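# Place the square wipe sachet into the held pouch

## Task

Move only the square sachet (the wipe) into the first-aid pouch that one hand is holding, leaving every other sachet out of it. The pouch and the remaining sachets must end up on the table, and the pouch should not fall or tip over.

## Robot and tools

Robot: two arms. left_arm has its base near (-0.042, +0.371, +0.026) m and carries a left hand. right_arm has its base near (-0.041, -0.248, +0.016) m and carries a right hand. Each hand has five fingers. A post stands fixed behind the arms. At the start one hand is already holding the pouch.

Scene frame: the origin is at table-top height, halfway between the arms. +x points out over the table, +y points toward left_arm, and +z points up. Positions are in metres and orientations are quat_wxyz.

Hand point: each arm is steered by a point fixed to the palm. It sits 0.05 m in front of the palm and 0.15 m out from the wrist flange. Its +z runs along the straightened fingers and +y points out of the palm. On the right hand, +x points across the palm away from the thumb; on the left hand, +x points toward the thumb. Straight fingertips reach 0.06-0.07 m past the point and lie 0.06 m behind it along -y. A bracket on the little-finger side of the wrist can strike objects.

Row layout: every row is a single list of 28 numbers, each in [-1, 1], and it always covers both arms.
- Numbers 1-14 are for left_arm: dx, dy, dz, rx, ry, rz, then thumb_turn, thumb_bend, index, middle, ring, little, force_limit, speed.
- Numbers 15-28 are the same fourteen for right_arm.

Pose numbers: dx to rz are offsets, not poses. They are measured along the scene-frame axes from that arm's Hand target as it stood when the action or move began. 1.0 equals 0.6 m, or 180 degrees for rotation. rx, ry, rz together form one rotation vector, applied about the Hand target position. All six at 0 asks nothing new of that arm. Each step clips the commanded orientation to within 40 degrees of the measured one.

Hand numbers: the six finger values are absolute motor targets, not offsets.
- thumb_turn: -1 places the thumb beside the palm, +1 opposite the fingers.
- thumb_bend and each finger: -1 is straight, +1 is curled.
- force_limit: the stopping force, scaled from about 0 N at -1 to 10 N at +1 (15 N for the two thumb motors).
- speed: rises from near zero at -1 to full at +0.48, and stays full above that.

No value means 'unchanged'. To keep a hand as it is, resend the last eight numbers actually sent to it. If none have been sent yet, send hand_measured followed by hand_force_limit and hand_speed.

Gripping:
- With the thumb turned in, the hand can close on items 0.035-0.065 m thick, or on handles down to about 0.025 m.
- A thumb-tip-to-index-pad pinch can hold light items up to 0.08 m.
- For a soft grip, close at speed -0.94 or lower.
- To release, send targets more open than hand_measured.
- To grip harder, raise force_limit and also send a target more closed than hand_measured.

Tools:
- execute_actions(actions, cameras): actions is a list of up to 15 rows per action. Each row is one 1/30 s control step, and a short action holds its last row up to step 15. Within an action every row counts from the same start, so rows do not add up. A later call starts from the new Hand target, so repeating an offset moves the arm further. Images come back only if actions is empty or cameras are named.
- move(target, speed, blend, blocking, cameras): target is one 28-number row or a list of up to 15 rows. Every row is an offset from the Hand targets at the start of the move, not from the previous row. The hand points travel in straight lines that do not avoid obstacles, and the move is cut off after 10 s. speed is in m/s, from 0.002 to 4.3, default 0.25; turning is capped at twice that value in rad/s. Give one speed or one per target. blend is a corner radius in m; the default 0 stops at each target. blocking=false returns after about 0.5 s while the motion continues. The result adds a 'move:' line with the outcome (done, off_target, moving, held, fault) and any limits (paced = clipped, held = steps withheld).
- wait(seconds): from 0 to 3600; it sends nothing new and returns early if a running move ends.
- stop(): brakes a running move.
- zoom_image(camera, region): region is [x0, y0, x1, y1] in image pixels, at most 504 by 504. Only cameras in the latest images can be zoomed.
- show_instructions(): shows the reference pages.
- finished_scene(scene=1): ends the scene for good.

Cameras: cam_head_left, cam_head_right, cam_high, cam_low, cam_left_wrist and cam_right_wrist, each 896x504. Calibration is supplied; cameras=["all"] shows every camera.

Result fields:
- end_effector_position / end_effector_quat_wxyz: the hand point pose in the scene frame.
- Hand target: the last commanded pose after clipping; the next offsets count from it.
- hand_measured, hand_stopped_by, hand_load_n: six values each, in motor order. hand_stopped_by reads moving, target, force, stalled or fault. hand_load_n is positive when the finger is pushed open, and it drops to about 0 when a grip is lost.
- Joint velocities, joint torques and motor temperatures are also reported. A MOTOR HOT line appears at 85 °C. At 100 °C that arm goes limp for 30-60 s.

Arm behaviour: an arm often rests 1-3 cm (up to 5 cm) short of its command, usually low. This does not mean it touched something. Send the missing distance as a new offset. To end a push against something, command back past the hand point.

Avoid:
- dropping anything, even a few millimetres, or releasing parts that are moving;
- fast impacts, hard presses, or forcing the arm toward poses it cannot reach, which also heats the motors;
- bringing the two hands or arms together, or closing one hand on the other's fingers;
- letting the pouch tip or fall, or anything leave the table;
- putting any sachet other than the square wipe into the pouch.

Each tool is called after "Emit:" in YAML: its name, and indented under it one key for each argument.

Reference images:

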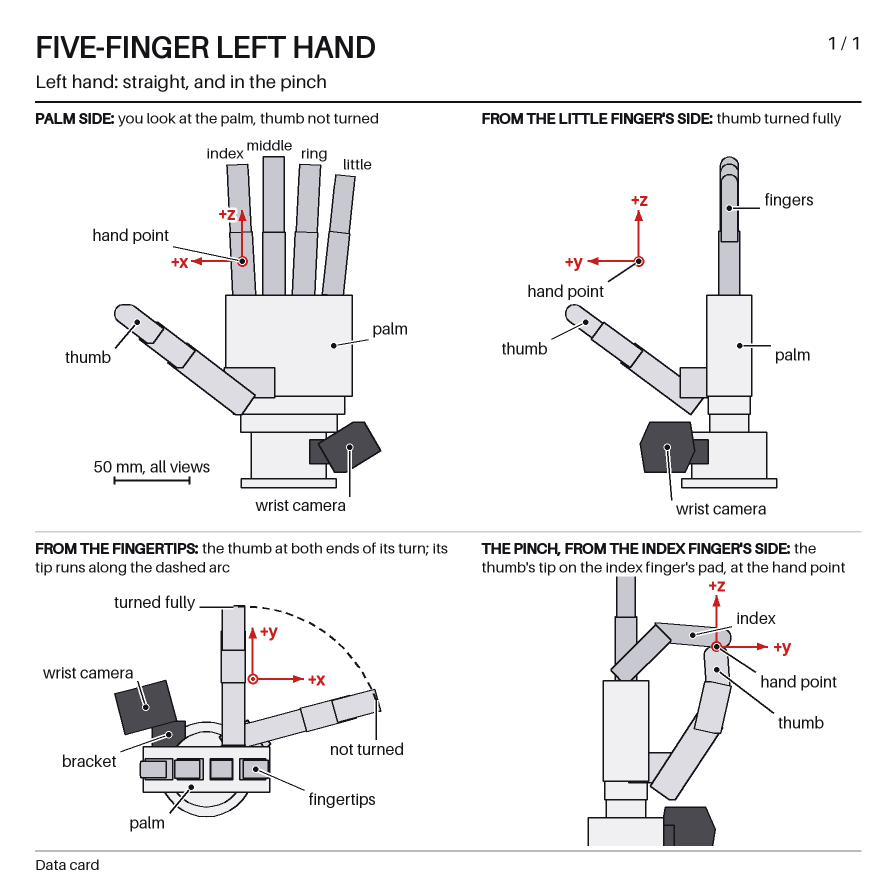

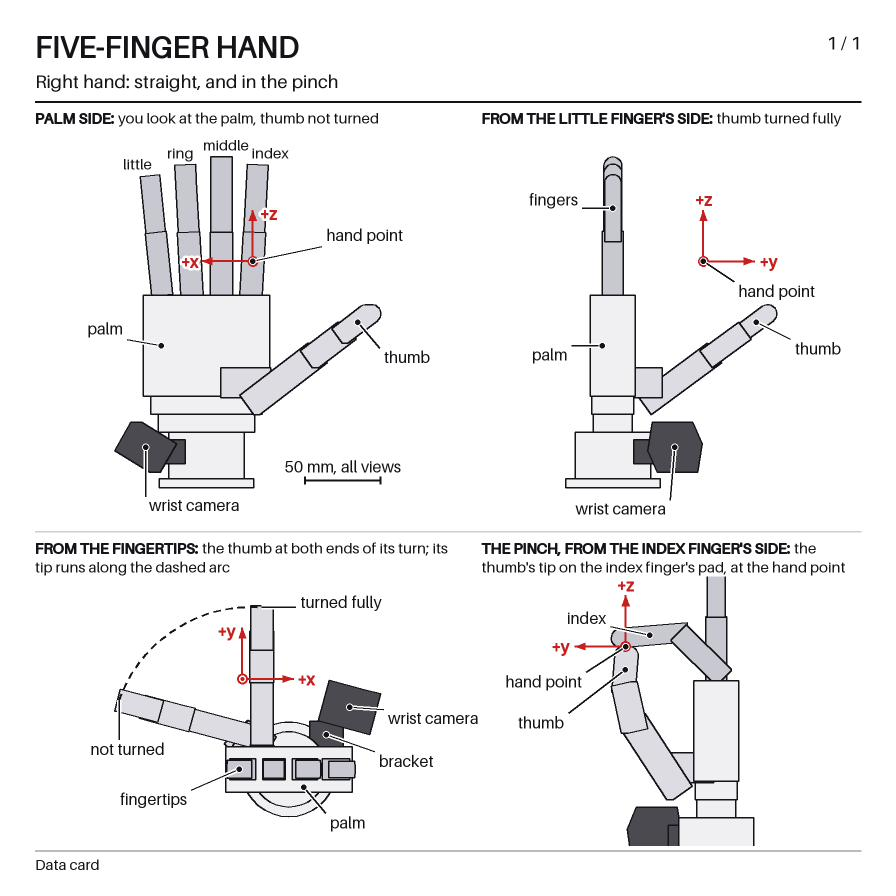

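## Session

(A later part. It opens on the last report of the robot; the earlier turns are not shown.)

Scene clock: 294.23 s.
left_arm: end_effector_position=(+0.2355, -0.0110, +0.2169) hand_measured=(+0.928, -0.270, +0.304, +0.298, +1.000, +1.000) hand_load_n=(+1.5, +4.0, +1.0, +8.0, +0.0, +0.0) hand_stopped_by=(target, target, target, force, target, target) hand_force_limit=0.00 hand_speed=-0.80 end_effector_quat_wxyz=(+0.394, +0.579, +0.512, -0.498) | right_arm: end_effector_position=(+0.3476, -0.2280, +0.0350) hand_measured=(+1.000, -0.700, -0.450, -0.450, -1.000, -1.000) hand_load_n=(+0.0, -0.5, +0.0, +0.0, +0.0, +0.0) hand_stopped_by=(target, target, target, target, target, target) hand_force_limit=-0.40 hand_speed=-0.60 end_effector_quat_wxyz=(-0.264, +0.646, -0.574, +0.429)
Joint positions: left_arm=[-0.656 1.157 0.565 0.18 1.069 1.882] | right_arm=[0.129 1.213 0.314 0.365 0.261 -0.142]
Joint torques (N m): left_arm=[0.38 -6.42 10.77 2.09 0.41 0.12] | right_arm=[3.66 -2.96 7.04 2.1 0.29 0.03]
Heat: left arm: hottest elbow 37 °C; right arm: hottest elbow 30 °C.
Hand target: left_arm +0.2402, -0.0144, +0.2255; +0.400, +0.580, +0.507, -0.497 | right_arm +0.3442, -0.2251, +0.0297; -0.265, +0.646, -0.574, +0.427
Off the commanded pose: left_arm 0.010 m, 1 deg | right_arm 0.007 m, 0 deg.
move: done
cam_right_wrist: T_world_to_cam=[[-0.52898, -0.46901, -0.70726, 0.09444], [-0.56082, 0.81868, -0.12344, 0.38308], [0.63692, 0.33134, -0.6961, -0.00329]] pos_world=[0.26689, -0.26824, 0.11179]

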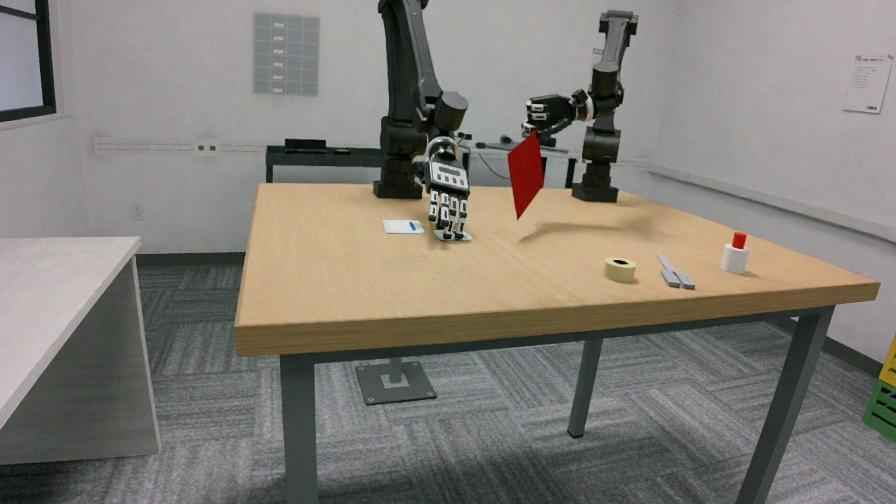

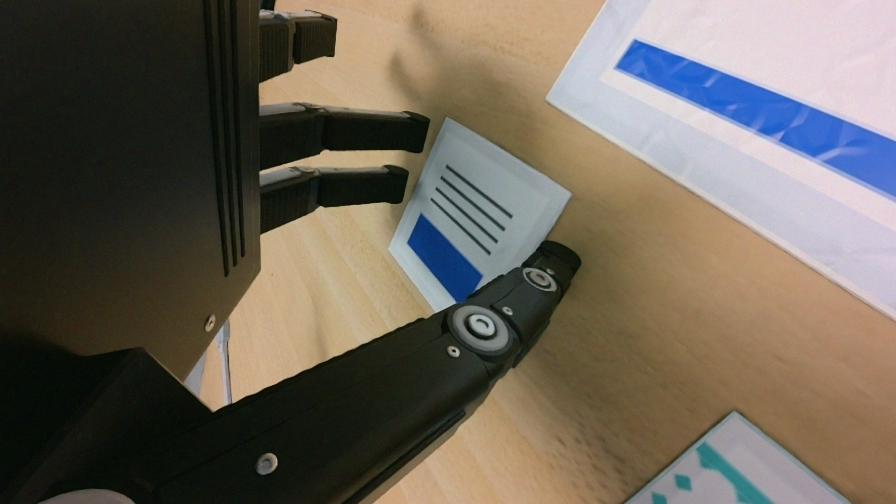

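Emit:
execute_actions:
  actions:
    - [[0,0,0,0,0,0,0.928,-0.268,0.304,0.298,1.0,1.0,0.0,-0.8,0,0,0,0,0,0,1.0,-0.7,-0.33,-0.36,-1.0,-1.0,-0.6,-0.9]]
    - [[0,0,0,0,0,0,0.928,-0.268,0.304,0.298,1.0,1.0,0.0,-0.8,0,0,0.0,0,0,0,1.0,-0.7,-0.33,-0.36,-1.0,-1.0,-0.6,-0.9]]
  cameras: ["cam_low","cam_right_wrist"]

Emit:
zoom_image:
  camera: "cam_low"
  region: [420, 200, 490, 260]

Emit:
zoom_image:
  camera: "cam_right_wrist"
  region: [320, 80, 620, 350]

Scene clock: 299.37 s.
left_arm: end_effector_position=(+0.2355, -0.0110, +0.2169) hand_measured=(+0.928, -0.270, +0.304, +0.298, +1.000, +1.000) hand_load_n=(+1.5, +3.5, +1.5, +8.0, +0.0, +0.0) hand_stopped_by=(target, target, target, force, target, target) hand_force_limit=0.00 hand_speed=-0.80 end_effector_quat_wxyz=(+0.394, +0.579, +0.512, -0.498) | right_arm: end_effector_position=(+0.3476, -0.2280, +0.0350) hand_measured=(+1.000, -0.700, -0.330, -0.360, -1.000, -1.000) hand_load_n=(+0.0, +0.0, +0.0, +0.0, +0.0, +0.0) hand_stopped_by=(target, target, target, target, target, target) hand_force_limit=-0.60 hand_speed=-0.90 end_effector_quat_wxyz=(-0.264, +0.646, -0.574, +0.429)
Joint positions: left_arm=[-0.656 1.157 0.565 0.18 1.069 1.882] | right_arm=[0.129 1.213 0.314 0.365 0.261 -0.142]
Joint torques (N m): left_arm=[0.44 -6.42 10.77 2.07 0.41 0.12] | right_arm=[3.84 -3.14 7.05 2.04 0.28 0.04]
Heat: left arm: hottest elbow 37 °C; right arm: hottest elbow 30 °C.
Hand target: left_arm +0.2402, -0.0144, +0.2255; +0.400, +0.580, +0.507, -0.497 | right_arm +0.3442, -0.2251, +0.0297; -0.265, +0.646, -0.574, +0.427
Off the commanded pose: left_arm 0.010 m, 1 deg | right_arm 0.007 m, 0 deg.
Step readings (end_effector_position of left_arm | right_arm):
0: (+0.2355, -0.0110, +0.2169) | (+0.3476, -0.2280, +0.0350)
1: (+0.2355, -0.0110, +0.2169) | (+0.3476, -0.2280, +0.0350)
2: (+0.2355, -0.0110, +0.2169) | (+0.3476, -0.2280, +0.0350)
4: (+0.2355, -0.0110, +0.2169) | (+0.3476, -0.2280, +0.0350)
8: (+0.2355, -0.0110, +0.2169) | (+0.3476, -0.2280, +0.0350)
15: (+0.2355, -0.0110, +0.2169) | (+0.3476, -0.2280, +0.0350)
16: (+0.2355, -0.0110, +0.2169) | (+0.3476, -0.2280, +0.0350)
17: (+0.2355, -0.0110, +0.2169) | (+0.3476, -0.2280, +0.0350)
19: (+0.2355, -0.0110, +0.2169) | (+0.3476, -0.2280, +0.0350)
23: (+0.2355, -0.0110, +0.2169) | (+0.3476, -0.2280, +0.0350)
30: (+0.2355, -0.0110, +0.2169) | (+0.3476, -0.2280, +0.0350)
cam_right_wrist: T_world_to_cam=[[-0.52898, -0.46901, -0.70726, 0.09444], [-0.56082, 0.81868, -0.12344, 0.38308], [0.63692, 0.33134, -0.6961, -0.00329]] pos_world=[0.26689, -0.26824, 0.11179]

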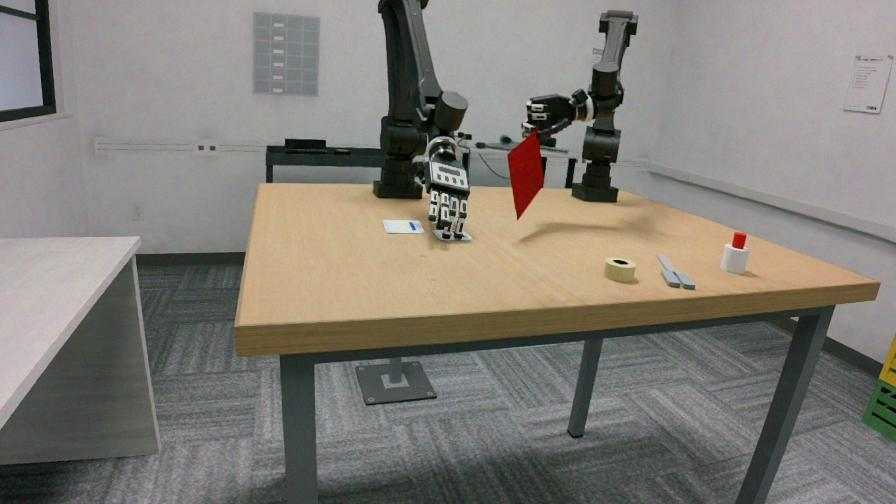

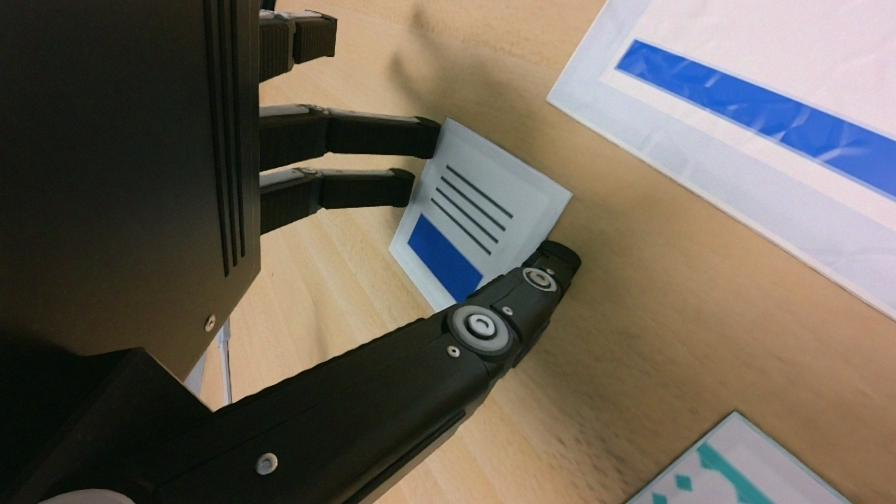

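Scaled by 7.200 from the camera's image (finer frame: 1280x720).

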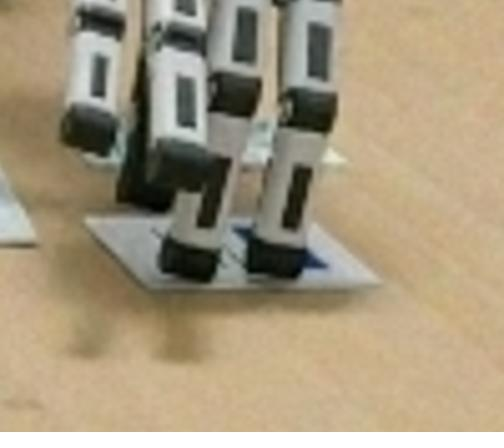

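Scaled by 1.680 from the camera's image (finer frame: 1280x720).

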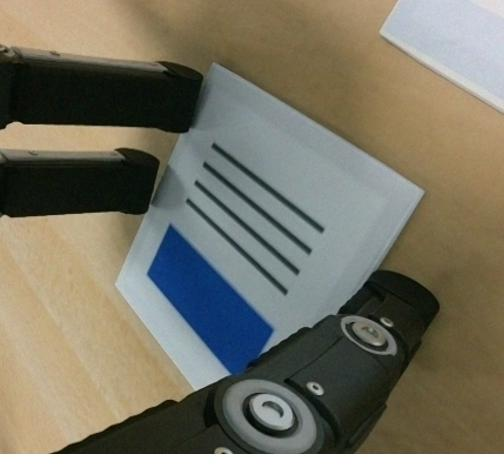

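Emit:
move:
  target: [0,0,0,0,0,0,0.928,-0.268,0.304,0.298,1.0,1.0,0.0,-0.8,0.0,0.0,0.0,0,0.0097,0,1.0,-0.7,-0.45,-0.47,-1.0,-1.0,-0.4,-0.6]
  speed: 0.03
  cameras: ["cam_low","cam_right_wrist"]

Emit:
zoom_image:
  camera: "cam_low"
  region: [420, 200, 490, 260]

Scene clock: 304.80 s.
left_arm: end_effector_position=(+0.2355, -0.0110, +0.2169) hand_measured=(+0.928, -0.270, +0.304, +0.298, +1.000, +1.000) hand_load_n=(+1.5, +4.0, +1.0, +7.5, +0.0, +0.0) hand_stopped_by=(target, target, target, force, target, target) hand_force_limit=0.00 hand_speed=-0.80 end_effector_quat_wxyz=(+0.394, +0.579, +0.512, -0.498) | right_arm: end_effector_position=(+0.3435, -0.2271, +0.0309) hand_measured=(+1.000, -0.700, -0.450, -0.470, -1.000, -1.000) hand_load_n=(+0.0, +0.0, +0.0, +0.0, +0.0, +0.0) hand_stopped_by=(target, target, target, target, target, target) hand_force_limit=-0.40 hand_speed=-0.60 end_effector_quat_wxyz=(-0.259, +0.649, -0.578, +0.422)
Joint positions: left_arm=[-0.656 1.157 0.565 0.18 1.069 1.882] | right_arm=[0.131 1.213 0.314 0.343 0.26 -0.134]
Joint torques (N m): left_arm=[0.44 -6.42 10.76 2.07 0.41 0.12] | right_arm=[3.31 -3.9 9.03 0.62 0.16 0]
Heat: left arm: hottest elbow 37 °C; right arm: hottest elbow 29 °C.
Hand target: left_arm +0.2402, -0.0144, +0.2255; +0.400, +0.580, +0.507, -0.497 | right_arm +0.3442, -0.2251, +0.0298; -0.256, +0.653, -0.578, +0.417
Off the commanded pose: left_arm 0.010 m, 1 deg | right_arm 0.002 m, 1 deg.
move: done
cam_right_wrist: T_world_to_cam=[[-0.54398, -0.46508, -0.69842, 0.09554], [-0.56199, 0.82002, -0.10834, 0.37972], [0.6231, 0.33357, -0.70744, 0.00181]] pos_world=[0.26424, -0.26755, 0.10914]

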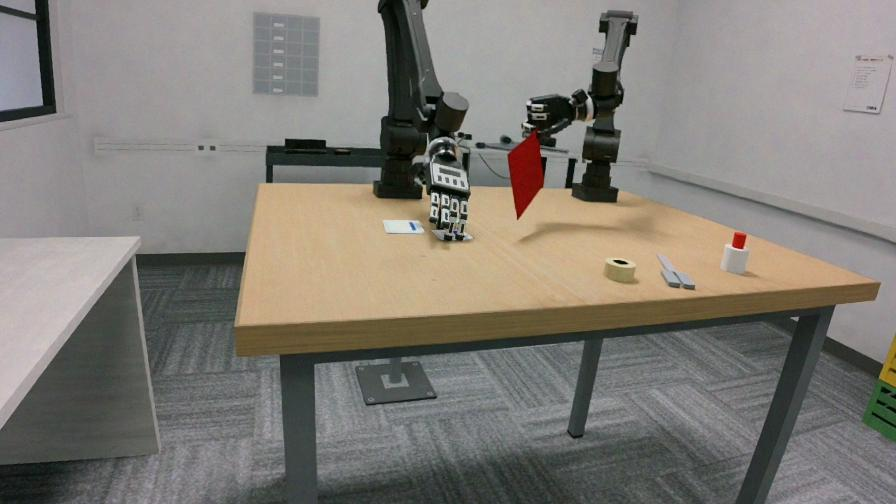

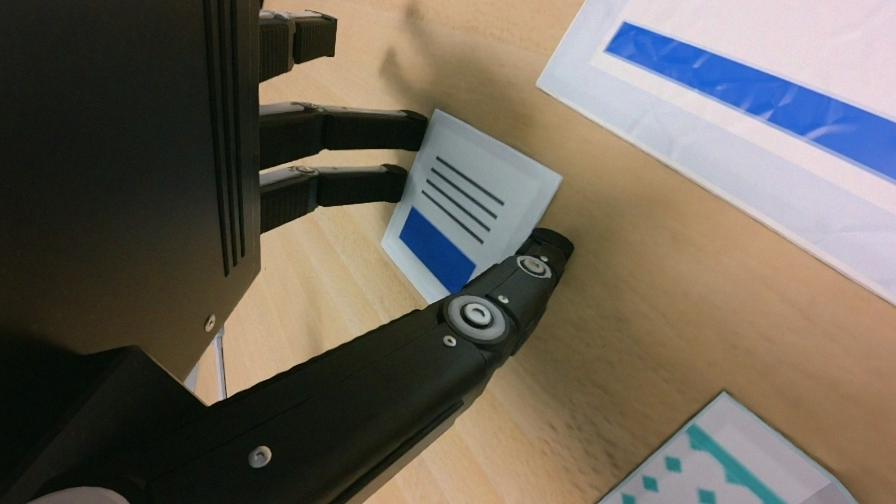

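Scaled by 7.200 from the camera's image (finer frame: 1280x720).

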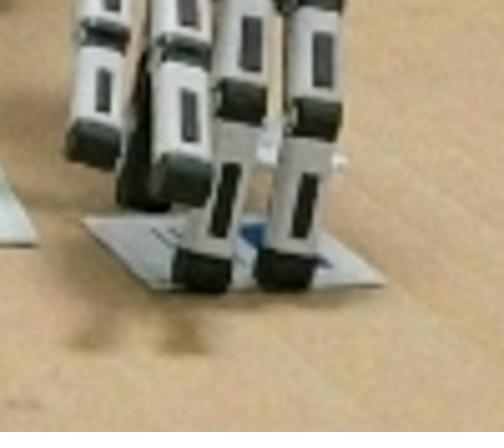

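Emit:
move:
  target: [0,0,0,0,0,0,0.928,-0.268,0.304,0.298,1.0,1.0,0.0,-0.8,0.0,0.0,0.01,0,0.0,0,1.0,-0.7,-0.45,-0.47,-1.0,-1.0,-0.4,-0.6]
  speed: 0.03
  cameras: ["cam_low","cam_right_wrist"]

Emit:
zoom_image:
  camera: "cam_low"
  region: [420, 200, 490, 260]

Scene clock: 308.83 s.
left_arm: end_effector_position=(+0.2355, -0.0110, +0.2169) hand_measured=(+0.928, -0.270, +0.304, +0.298, +1.000, +1.000) hand_load_n=(+1.5, +4.0, +1.0, +7.5, +0.0, +0.0) hand_stopped_by=(target, target, target, force, target, target) hand_force_limit=0.00 hand_speed=-0.80 end_effector_quat_wxyz=(+0.394, +0.579, +0.512, -0.498) | right_arm: end_effector_position=(+0.3388, -0.2277, +0.0303) hand_measured=(+1.000, -0.700, -0.450, -0.470, -1.000, -1.000) hand_load_n=(+0.0, +0.0, +0.5, +0.0, +0.0, +0.0) hand_stopped_by=(target, target, target, target, target, target) hand_force_limit=-0.40 hand_speed=-0.60 end_effector_quat_wxyz=(-0.254, +0.653, -0.580, +0.417)
Joint positions: left_arm=[-0.656 1.157 0.565 0.18 1.069 1.882] | right_arm=[0.131 1.197 0.314 0.309 0.26 -0.133]
Joint torques (N m): left_arm=[0.44 -6.42 10.77 2.07 0.41 0.12] | right_arm=[3.25 -4.19 9.78 0.72 0.16 -0.02]
Heat: left arm: hottest elbow 37 °C; right arm: hottest elbow 29 °C.
Hand target: left_arm +0.2402, -0.0144, +0.2255; +0.400, +0.580, +0.507, -0.497 | right_arm +0.3442, -0.2250, +0.0357; -0.257, +0.653, -0.578, +0.417
Off the commanded pose: left_arm 0.010 m, 1 deg | right_arm 0.008 m, 0 deg.
move: done
cam_right_wrist: T_world_to_cam=[[-0.55618, -0.46597, -0.68814, 0.09588], [-0.56344, 0.82009, -0.09992, 0.37772], [0.6109, 0.33215, -0.71866, 0.0086]] pos_world=[0.26089, -0.26794, 0.1099]

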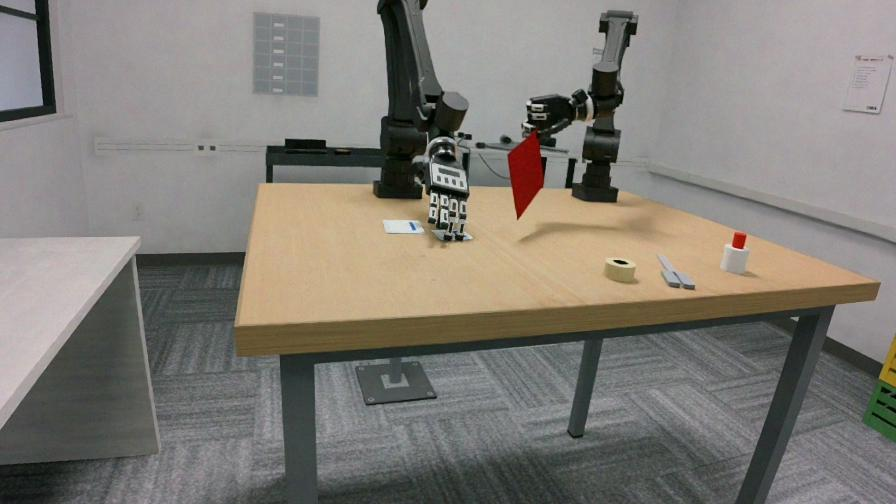

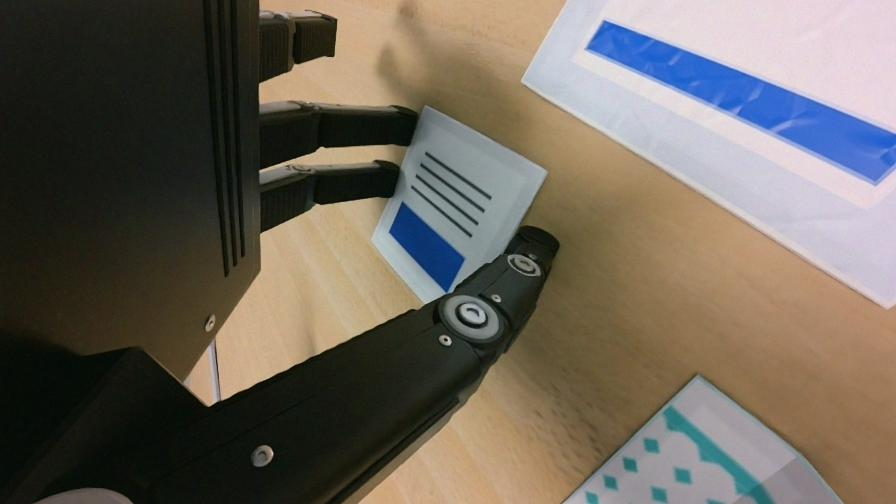

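Scaled by 7.200 from the camera's image (finer frame: 1280x720).

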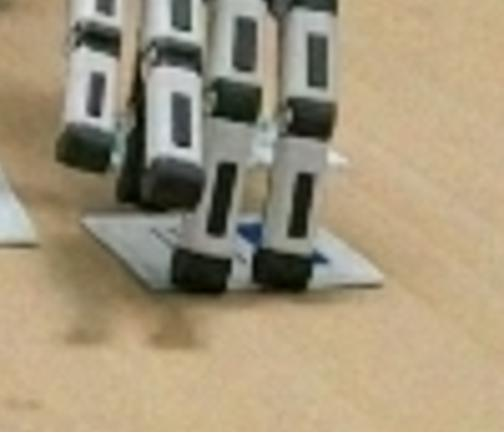

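Emit:
move:
  target: [0,0,0,0,0,0,0.928,-0.268,0.304,0.298,1.0,1.0,0.0,-0.8,0.0,0.0,0.017,0,0.0,0,1.0,-0.7,-0.45,-0.47,-1.0,-1.0,-0.4,-0.6]
  speed: 0.04
  cameras: ["cam_low","cam_right_wrist"]

Emit:
zoom_image:
  camera: "cam_low"
  region: [420, 200, 490, 260]

Scene clock: 311.73 s.
left_arm: end_effector_position=(+0.2355, -0.0110, +0.2169) hand_measured=(+0.928, -0.270, +0.304, +0.298, +1.000, +1.000) hand_load_n=(+1.0, +4.0, +1.0, +8.0, +0.0, +0.0) hand_stopped_by=(target, target, target, force, target, target) hand_force_limit=0.00 hand_speed=-0.80 end_effector_quat_wxyz=(+0.394, +0.579, +0.512, -0.498) | right_arm: end_effector_position=(+0.3311, -0.2287, +0.0320) hand_measured=(+1.000, -0.700, -0.450, -0.470, -1.000, -1.000) hand_load_n=(+0.0, +0.0, +0.5, +0.0, +0.0, +0.0) hand_stopped_by=(target, target, target, target, target, target) hand_force_limit=-0.40 hand_speed=-0.60 end_effector_quat_wxyz=(-0.246, +0.658, -0.582, +0.410)
Joint positions: left_arm=[-0.656 1.157 0.565 0.18 1.069 1.882] | right_arm=[0.131 1.16 0.314 0.25 0.26 -0.133]
Joint torques (N m): left_arm=[0.44 -6.42 10.77 2.07 0.41 0.12] | right_arm=[3.43 -4.19 11.26 0.92 0.16 -0.02]
Heat: left arm: hottest elbow 38 °C; right arm: hottest elbow 29 °C.
Hand target: left_arm +0.2402, -0.0144, +0.2255; +0.400, +0.580, +0.507, -0.497 | right_arm +0.3442, -0.2250, +0.0459; -0.256, +0.653, -0.578, +0.417
Off the commanded pose: left_arm 0.010 m, 1 deg | right_arm 0.020 m, 2 deg.
move: off_target (right_arm)
cam_right_wrist: T_world_to_cam=[[-0.57187, -0.468, -0.67375, 0.09654], [-0.56565, 0.81979, -0.08934, 0.37472], [0.59415, 0.33002, -0.73354, 0.02039]] pos_world=[0.25506, -0.26873, 0.11348]

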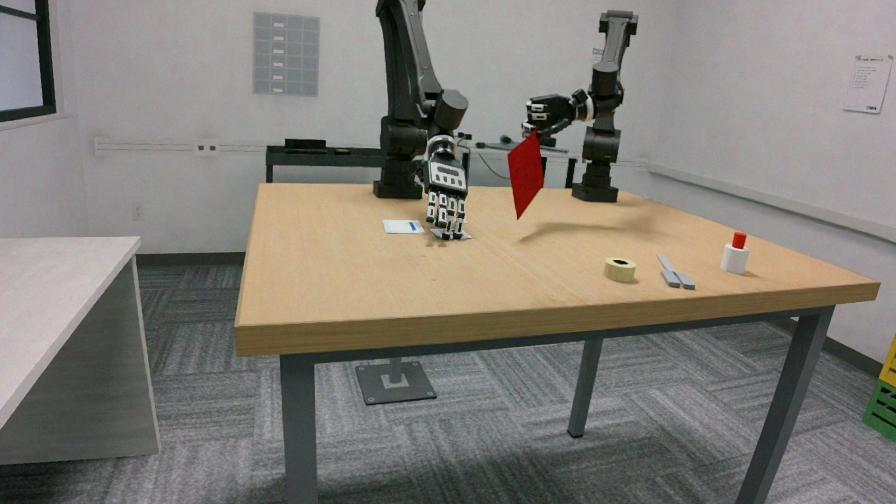

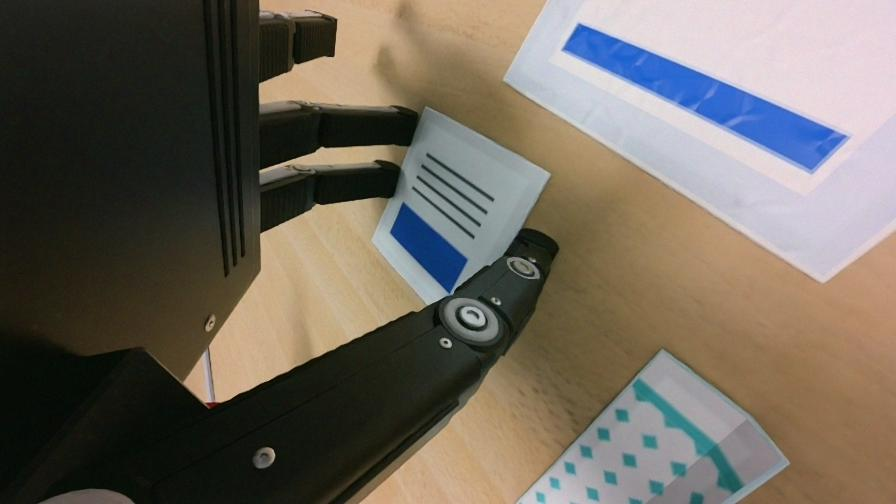

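Scaled by 7.200 from the camera's image (finer frame: 1280x720).

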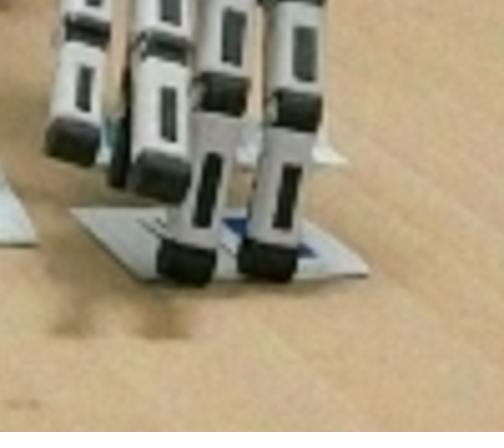

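Emit:
move:
  target: [0,0,0,0,0,0,0.928,-0.268,0.304,0.298,1.0,1.0,0.0,-0.8,0.0,0.0,0.008,0,0.0,0,1.0,-0.7,-0.45,-0.47,-1.0,-1.0,-0.4,-0.6]
  speed: 0.04
  cameras: ["cam_low","cam_right_wrist"]

Emit:
zoom_image:
  camera: "cam_low"
  region: [420, 200, 490, 260]

Scene clock: 316.63 s.
left_arm: end_effector_position=(+0.2355, -0.0110, +0.2169) hand_measured=(+0.928, -0.270, +0.304, +0.298, +1.000, +1.000) hand_load_n=(+1.5, +4.0, +1.5, +7.5, +0.0, +0.0) hand_stopped_by=(target, target, target, force, target, target) hand_force_limit=0.00 hand_speed=-0.80 end_effector_quat_wxyz=(+0.394, +0.579, +0.512, -0.498) | right_arm: end_effector_position=(+0.3276, -0.2291, +0.0331) hand_measured=(+1.000, -0.700, -0.450, -0.470, -1.000, -1.000) hand_load_n=(+0.0, +0.0, +0.0, +0.0, +0.0, +0.0) hand_stopped_by=(target, target, target, target, target, target) hand_force_limit=-0.40 hand_speed=-0.60 end_effector_quat_wxyz=(-0.243, +0.660, -0.583, +0.407)
Joint positions: left_arm=[-0.656 1.157 0.565 0.18 1.069 1.882] | right_arm=[0.131 1.143 0.314 0.222 0.26 -0.133]
Joint torques (N m): left_arm=[0.44 -6.42 10.77 2.07 0.41 0.12] | right_arm=[3.49 -4.48 11.79 0.95 0.16 -0.03]
Heat: left arm: hottest elbow 38 °C; right arm: hottest elbow 29 °C.
Hand target: left_arm +0.2402, -0.0144, +0.2255; +0.400, +0.580, +0.507, -0.497 | right_arm +0.3442, -0.2250, +0.0507; -0.256, +0.653, -0.578, +0.417
Off the commanded pose: left_arm 0.010 m, 1 deg | right_arm 0.025 m, 2 deg.
move: off_target (right_arm)
cam_right_wrist: T_world_to_cam=[[-0.57824, -0.46879, -0.66774, 0.09676], [-0.56644, 0.81971, -0.08496, 0.37323], [0.58718, 0.32911, -0.73953, 0.02567]] pos_world=[0.25228, -0.26903, 0.11531]

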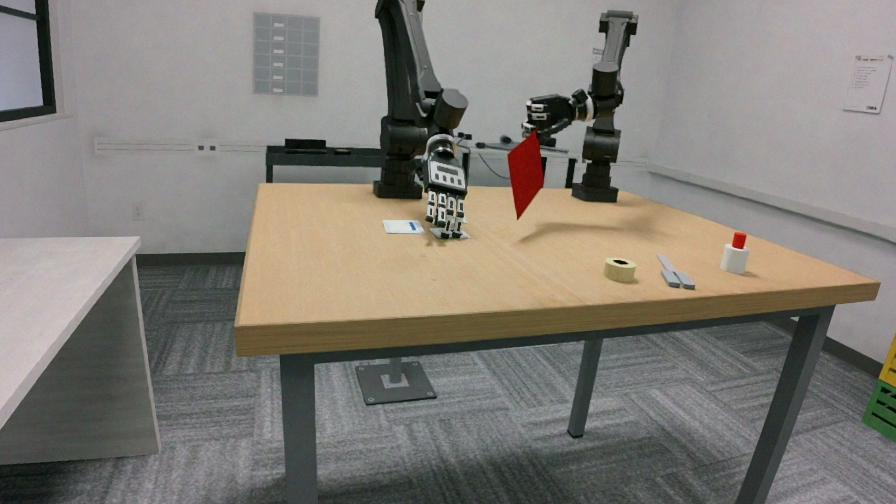

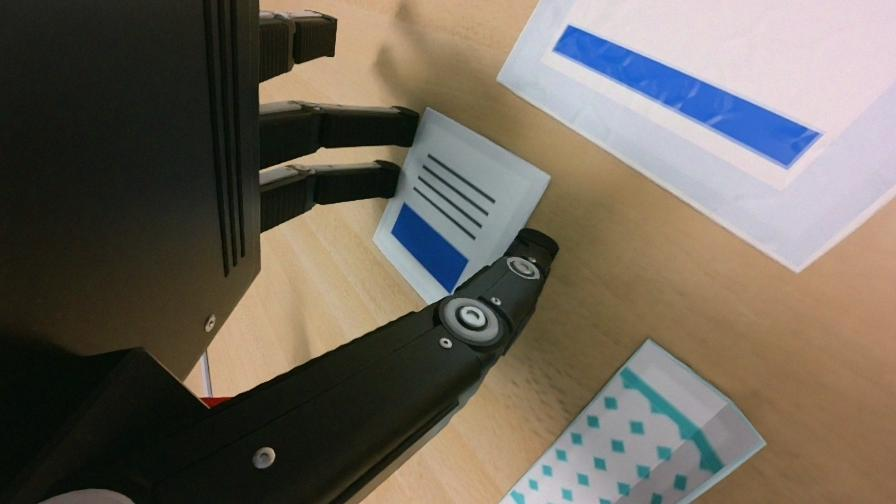

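Scaled by 7.200 from the camera's image (finer frame: 1280x720).

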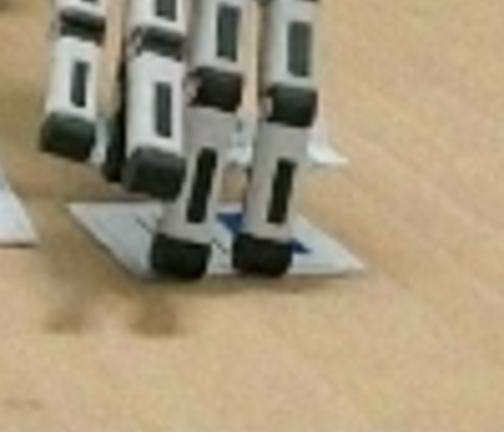

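Emit:
execute_actions:
  actions:
    - [[0,0,0,0,0,0,0.928,-0.268,0.304,0.298,1.0,1.0,0.0,-0.8,0,0,0,0,0,0,1.0,-0.7,-0.4,-0.42,-1.0,-1.0,-0.5,-0.9]]
    - [[0,0,0,0,0,0,0.928,-0.268,0.304,0.298,1.0,1.0,0.0,-0.8,0,0,0.0,0,0,0,1.0,-0.7,-0.4,-0.42,-1.0,-1.0,-0.5,-0.9]]
  cameras: ["cam_low","cam_right_wrist"]

Emit:
zoom_image:
  camera: "cam_low"
  region: [420, 200, 490, 260]

Emit:
zoom_image:
  camera: "cam_right_wrist"
  region: [320, 80, 620, 350]

Scene clock: 321.40 s.
left_arm: end_effector_position=(+0.2355, -0.0110, +0.2169) hand_measured=(+0.928, -0.270, +0.304, +0.298, +1.000, +1.000) hand_load_n=(+1.5, +4.0, +1.0, +8.0, +0.0, +0.0) hand_stopped_by=(target, target, target, force, target, target) hand_force_limit=0.00 hand_speed=-0.80 end_effector_quat_wxyz=(+0.394, +0.579, +0.512, -0.498) | right_arm: end_effector_position=(+0.3277, -0.2291, +0.0335) hand_measured=(+1.000, -0.700, -0.400, -0.420, -1.000, -1.000) hand_load_n=(+0.0, +0.0, +0.0, +0.0, +0.0, +0.0) hand_stopped_by=(target, target, target, target, target, target) hand_force_limit=-0.50 hand_speed=-0.90 end_effector_quat_wxyz=(-0.243, +0.660, -0.583, +0.407)
Joint positions: left_arm=[-0.656 1.157 0.565 0.18 1.069 1.882] | right_arm=[0.131 1.142 0.314 0.222 0.26 -0.133]
Joint torques (N m): left_arm=[0.44 -6.42 10.76 2.07 0.41 0.12] | right_arm=[3.84 -4.13 11.93 1.01 0.17 -0.02]
Heat: left arm: hottest elbow 38 °C; right arm: hottest elbow 30 °C.
Hand target: left_arm +0.2402, -0.0144, +0.2255; +0.400, +0.580, +0.507, -0.497 | right_arm +0.3442, -0.2250, +0.0507; -0.256, +0.653, -0.578, +0.417
Off the commanded pose: left_arm 0.010 m, 1 deg | right_arm 0.024 m, 2 deg.
Step readings (end_effector_position of left_arm | right_arm):
0: (+0.2355, -0.0110, +0.2169) | (+0.3276, -0.2291, +0.0331)
1: (+0.2355, -0.0110, +0.2169) | (+0.3276, -0.2291, +0.0331)
2: (+0.2355, -0.0110, +0.2169) | (+0.3276, -0.2291, +0.0331)
4: (+0.2355, -0.0110, +0.2169) | (+0.3276, -0.2291, +0.0331)
8: (+0.2355, -0.0110, +0.2169) | (+0.3277, -0.2291, +0.0334)
15: (+0.2355, -0.0110, +0.2169) | (+0.3277, -0.2291, +0.0335)
16: (+0.2355, -0.0110, +0.2169) | (+0.3277, -0.2291, +0.0335)
17: (+0.2355, -0.0110, +0.2169) | (+0.3277, -0.2291, +0.0335)
19: (+0.2355, -0.0110, +0.2169) | (+0.3277, -0.2291, +0.0335)
23: (+0.2355, -0.0110, +0.2169) | (+0.3277, -0.2291, +0.0335)
30: (+0.2355, -0.0110, +0.2169) | (+0.3277, -0.2291, +0.0335)
cam_right_wrist: T_world_to_cam=[[-0.57748, -0.46873, -0.66844, 0.09692], [-0.56637, 0.8197, -0.0855, 0.37335], [0.588, 0.32921, -0.73884, 0.02558]] pos_world=[0.25238, -0.26903, 0.1156]

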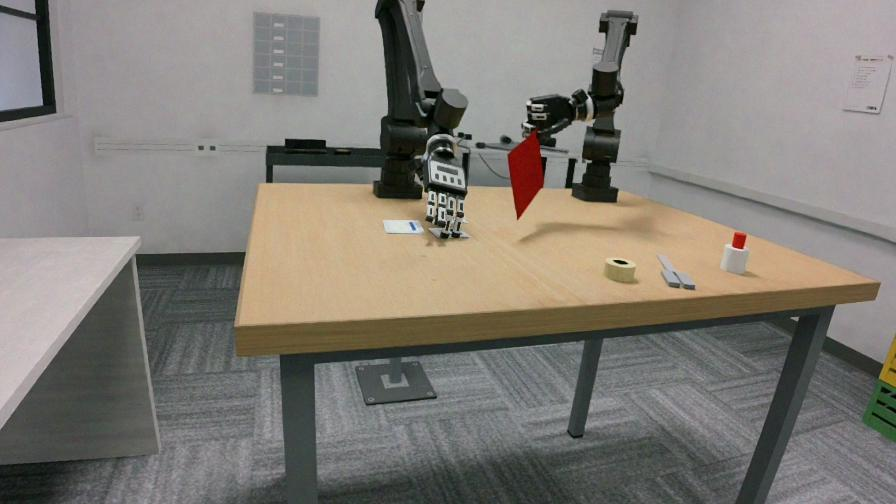

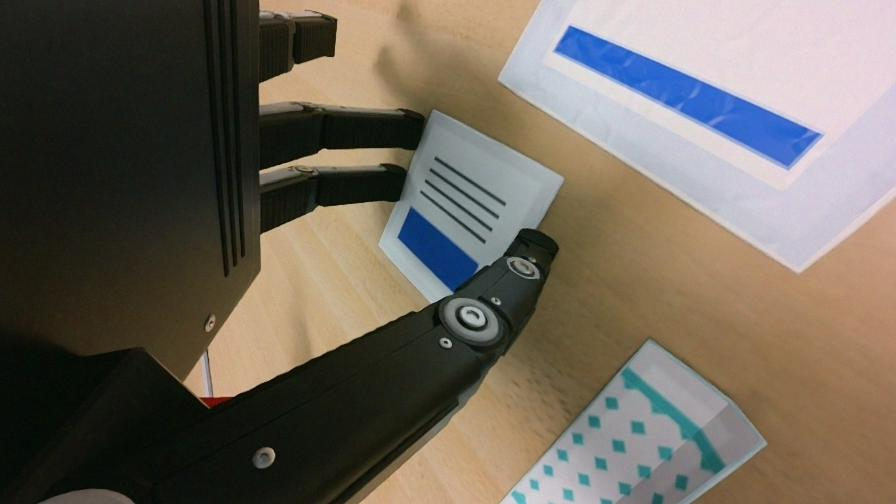

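Scaled by 7.200 from the camera's image (finer frame: 1280x720).

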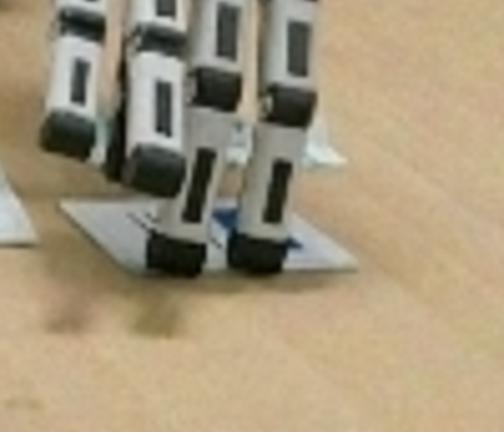

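Scaled by 1.680 from the camera's image (finer frame: 1280x720).

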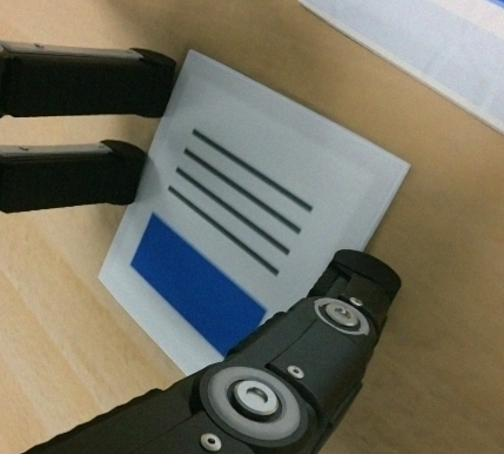

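Emit:
move:
  target: [0,0,0,0,0,0,0.928,-0.268,0.304,0.298,1.0,1.0,0.0,-0.8,-0.01,0.0,0.01,0,0.0,0,1.0,-0.7,-0.4,-0.42,-1.0,-1.0,-0.5,-0.9]
  speed: 0.04
  cameras: ["cam_low","cam_right_wrist"]

Emit:
zoom_image:
  camera: "cam_low"
  region: [420, 200, 490, 260]

Scene clock: 325.37 s.
left_arm: end_effector_position=(+0.2355, -0.0110, +0.2169) hand_measured=(+0.928, -0.270, +0.304, +0.298, +1.000, +1.000) hand_load_n=(+1.5, +4.0, +1.0, +7.5, +0.0, +0.0) hand_stopped_by=(target, target, target, force, target, target) hand_force_limit=0.00 hand_speed=-0.80 end_effector_quat_wxyz=(+0.394, +0.579, +0.512, -0.498) | right_arm: end_effector_position=(+0.3242, -0.2294, +0.0408) hand_measured=(+1.000, -0.700, -0.400, -0.420, -1.000, -1.000) hand_load_n=(+0.0, -0.5, +0.0, +0.0, +0.0, +0.0) hand_stopped_by=(target, target, target, target, target, target) hand_force_limit=-0.50 hand_speed=-0.90 end_effector_quat_wxyz=(-0.244, +0.659, -0.582, +0.408)
Joint positions: left_arm=[-0.656 1.157 0.565 0.18 1.069 1.882] | right_arm=[0.131 1.099 0.314 0.182 0.26 -0.133]
Joint torques (N m): left_arm=[0.44 -6.42 10.76 2.09 0.41 0.12] | right_arm=[3.19 -3.84 11.86 1.09 0.24 0]
Heat: left arm: hottest elbow 38 °C; right arm: hottest elbow 30 °C.
Hand target: left_arm +0.2402, -0.0144, +0.2255; +0.400, +0.580, +0.507, -0.497 | right_arm +0.3382, -0.2249, +0.0567; -0.257, +0.653, -0.578, +0.417
Off the commanded pose: left_arm 0.010 m, 1 deg | right_arm 0.022 m, 2 deg.
move: off_target (right_arm)
cam_right_wrist: T_world_to_cam=[[-0.57575, -0.46873, -0.66993, 0.09909], [-0.56653, 0.81949, -0.0865, 0.37224], [0.58954, 0.32973, -0.73737, 0.03284]] pos_world=[0.24857, -0.26943, 0.1228]

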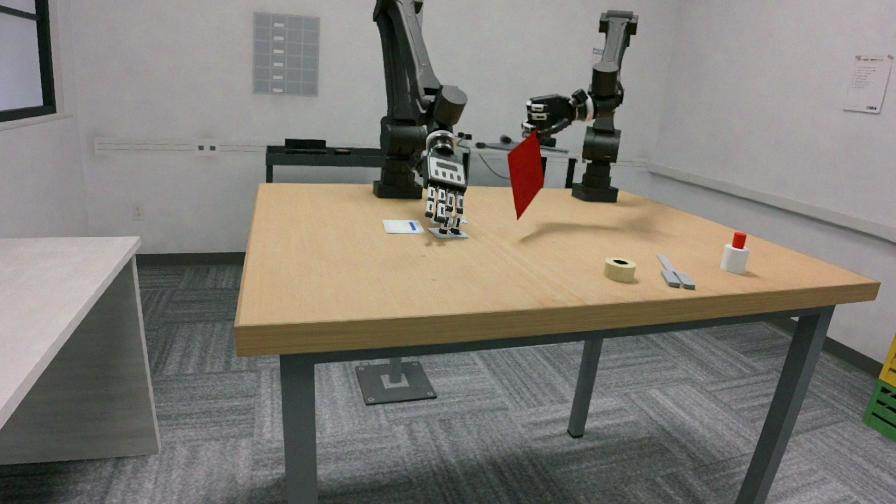

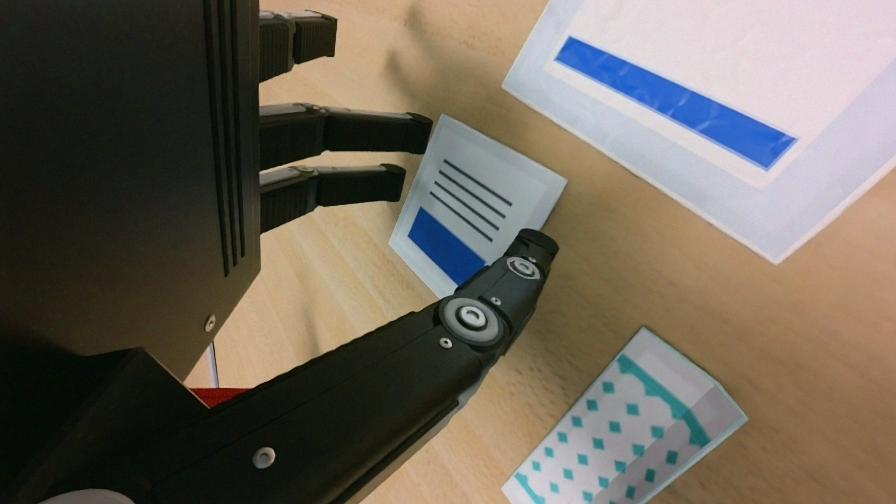

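Scaled by 7.200 from the camera's image (finer frame: 1280x720).

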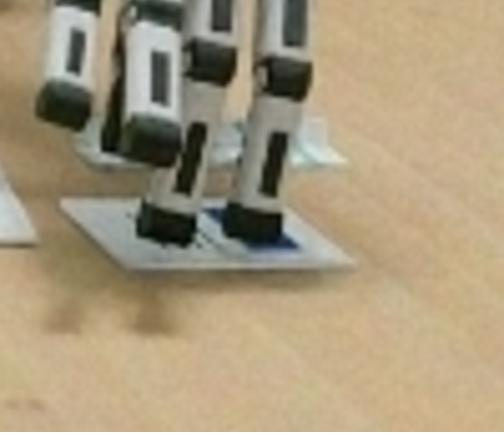

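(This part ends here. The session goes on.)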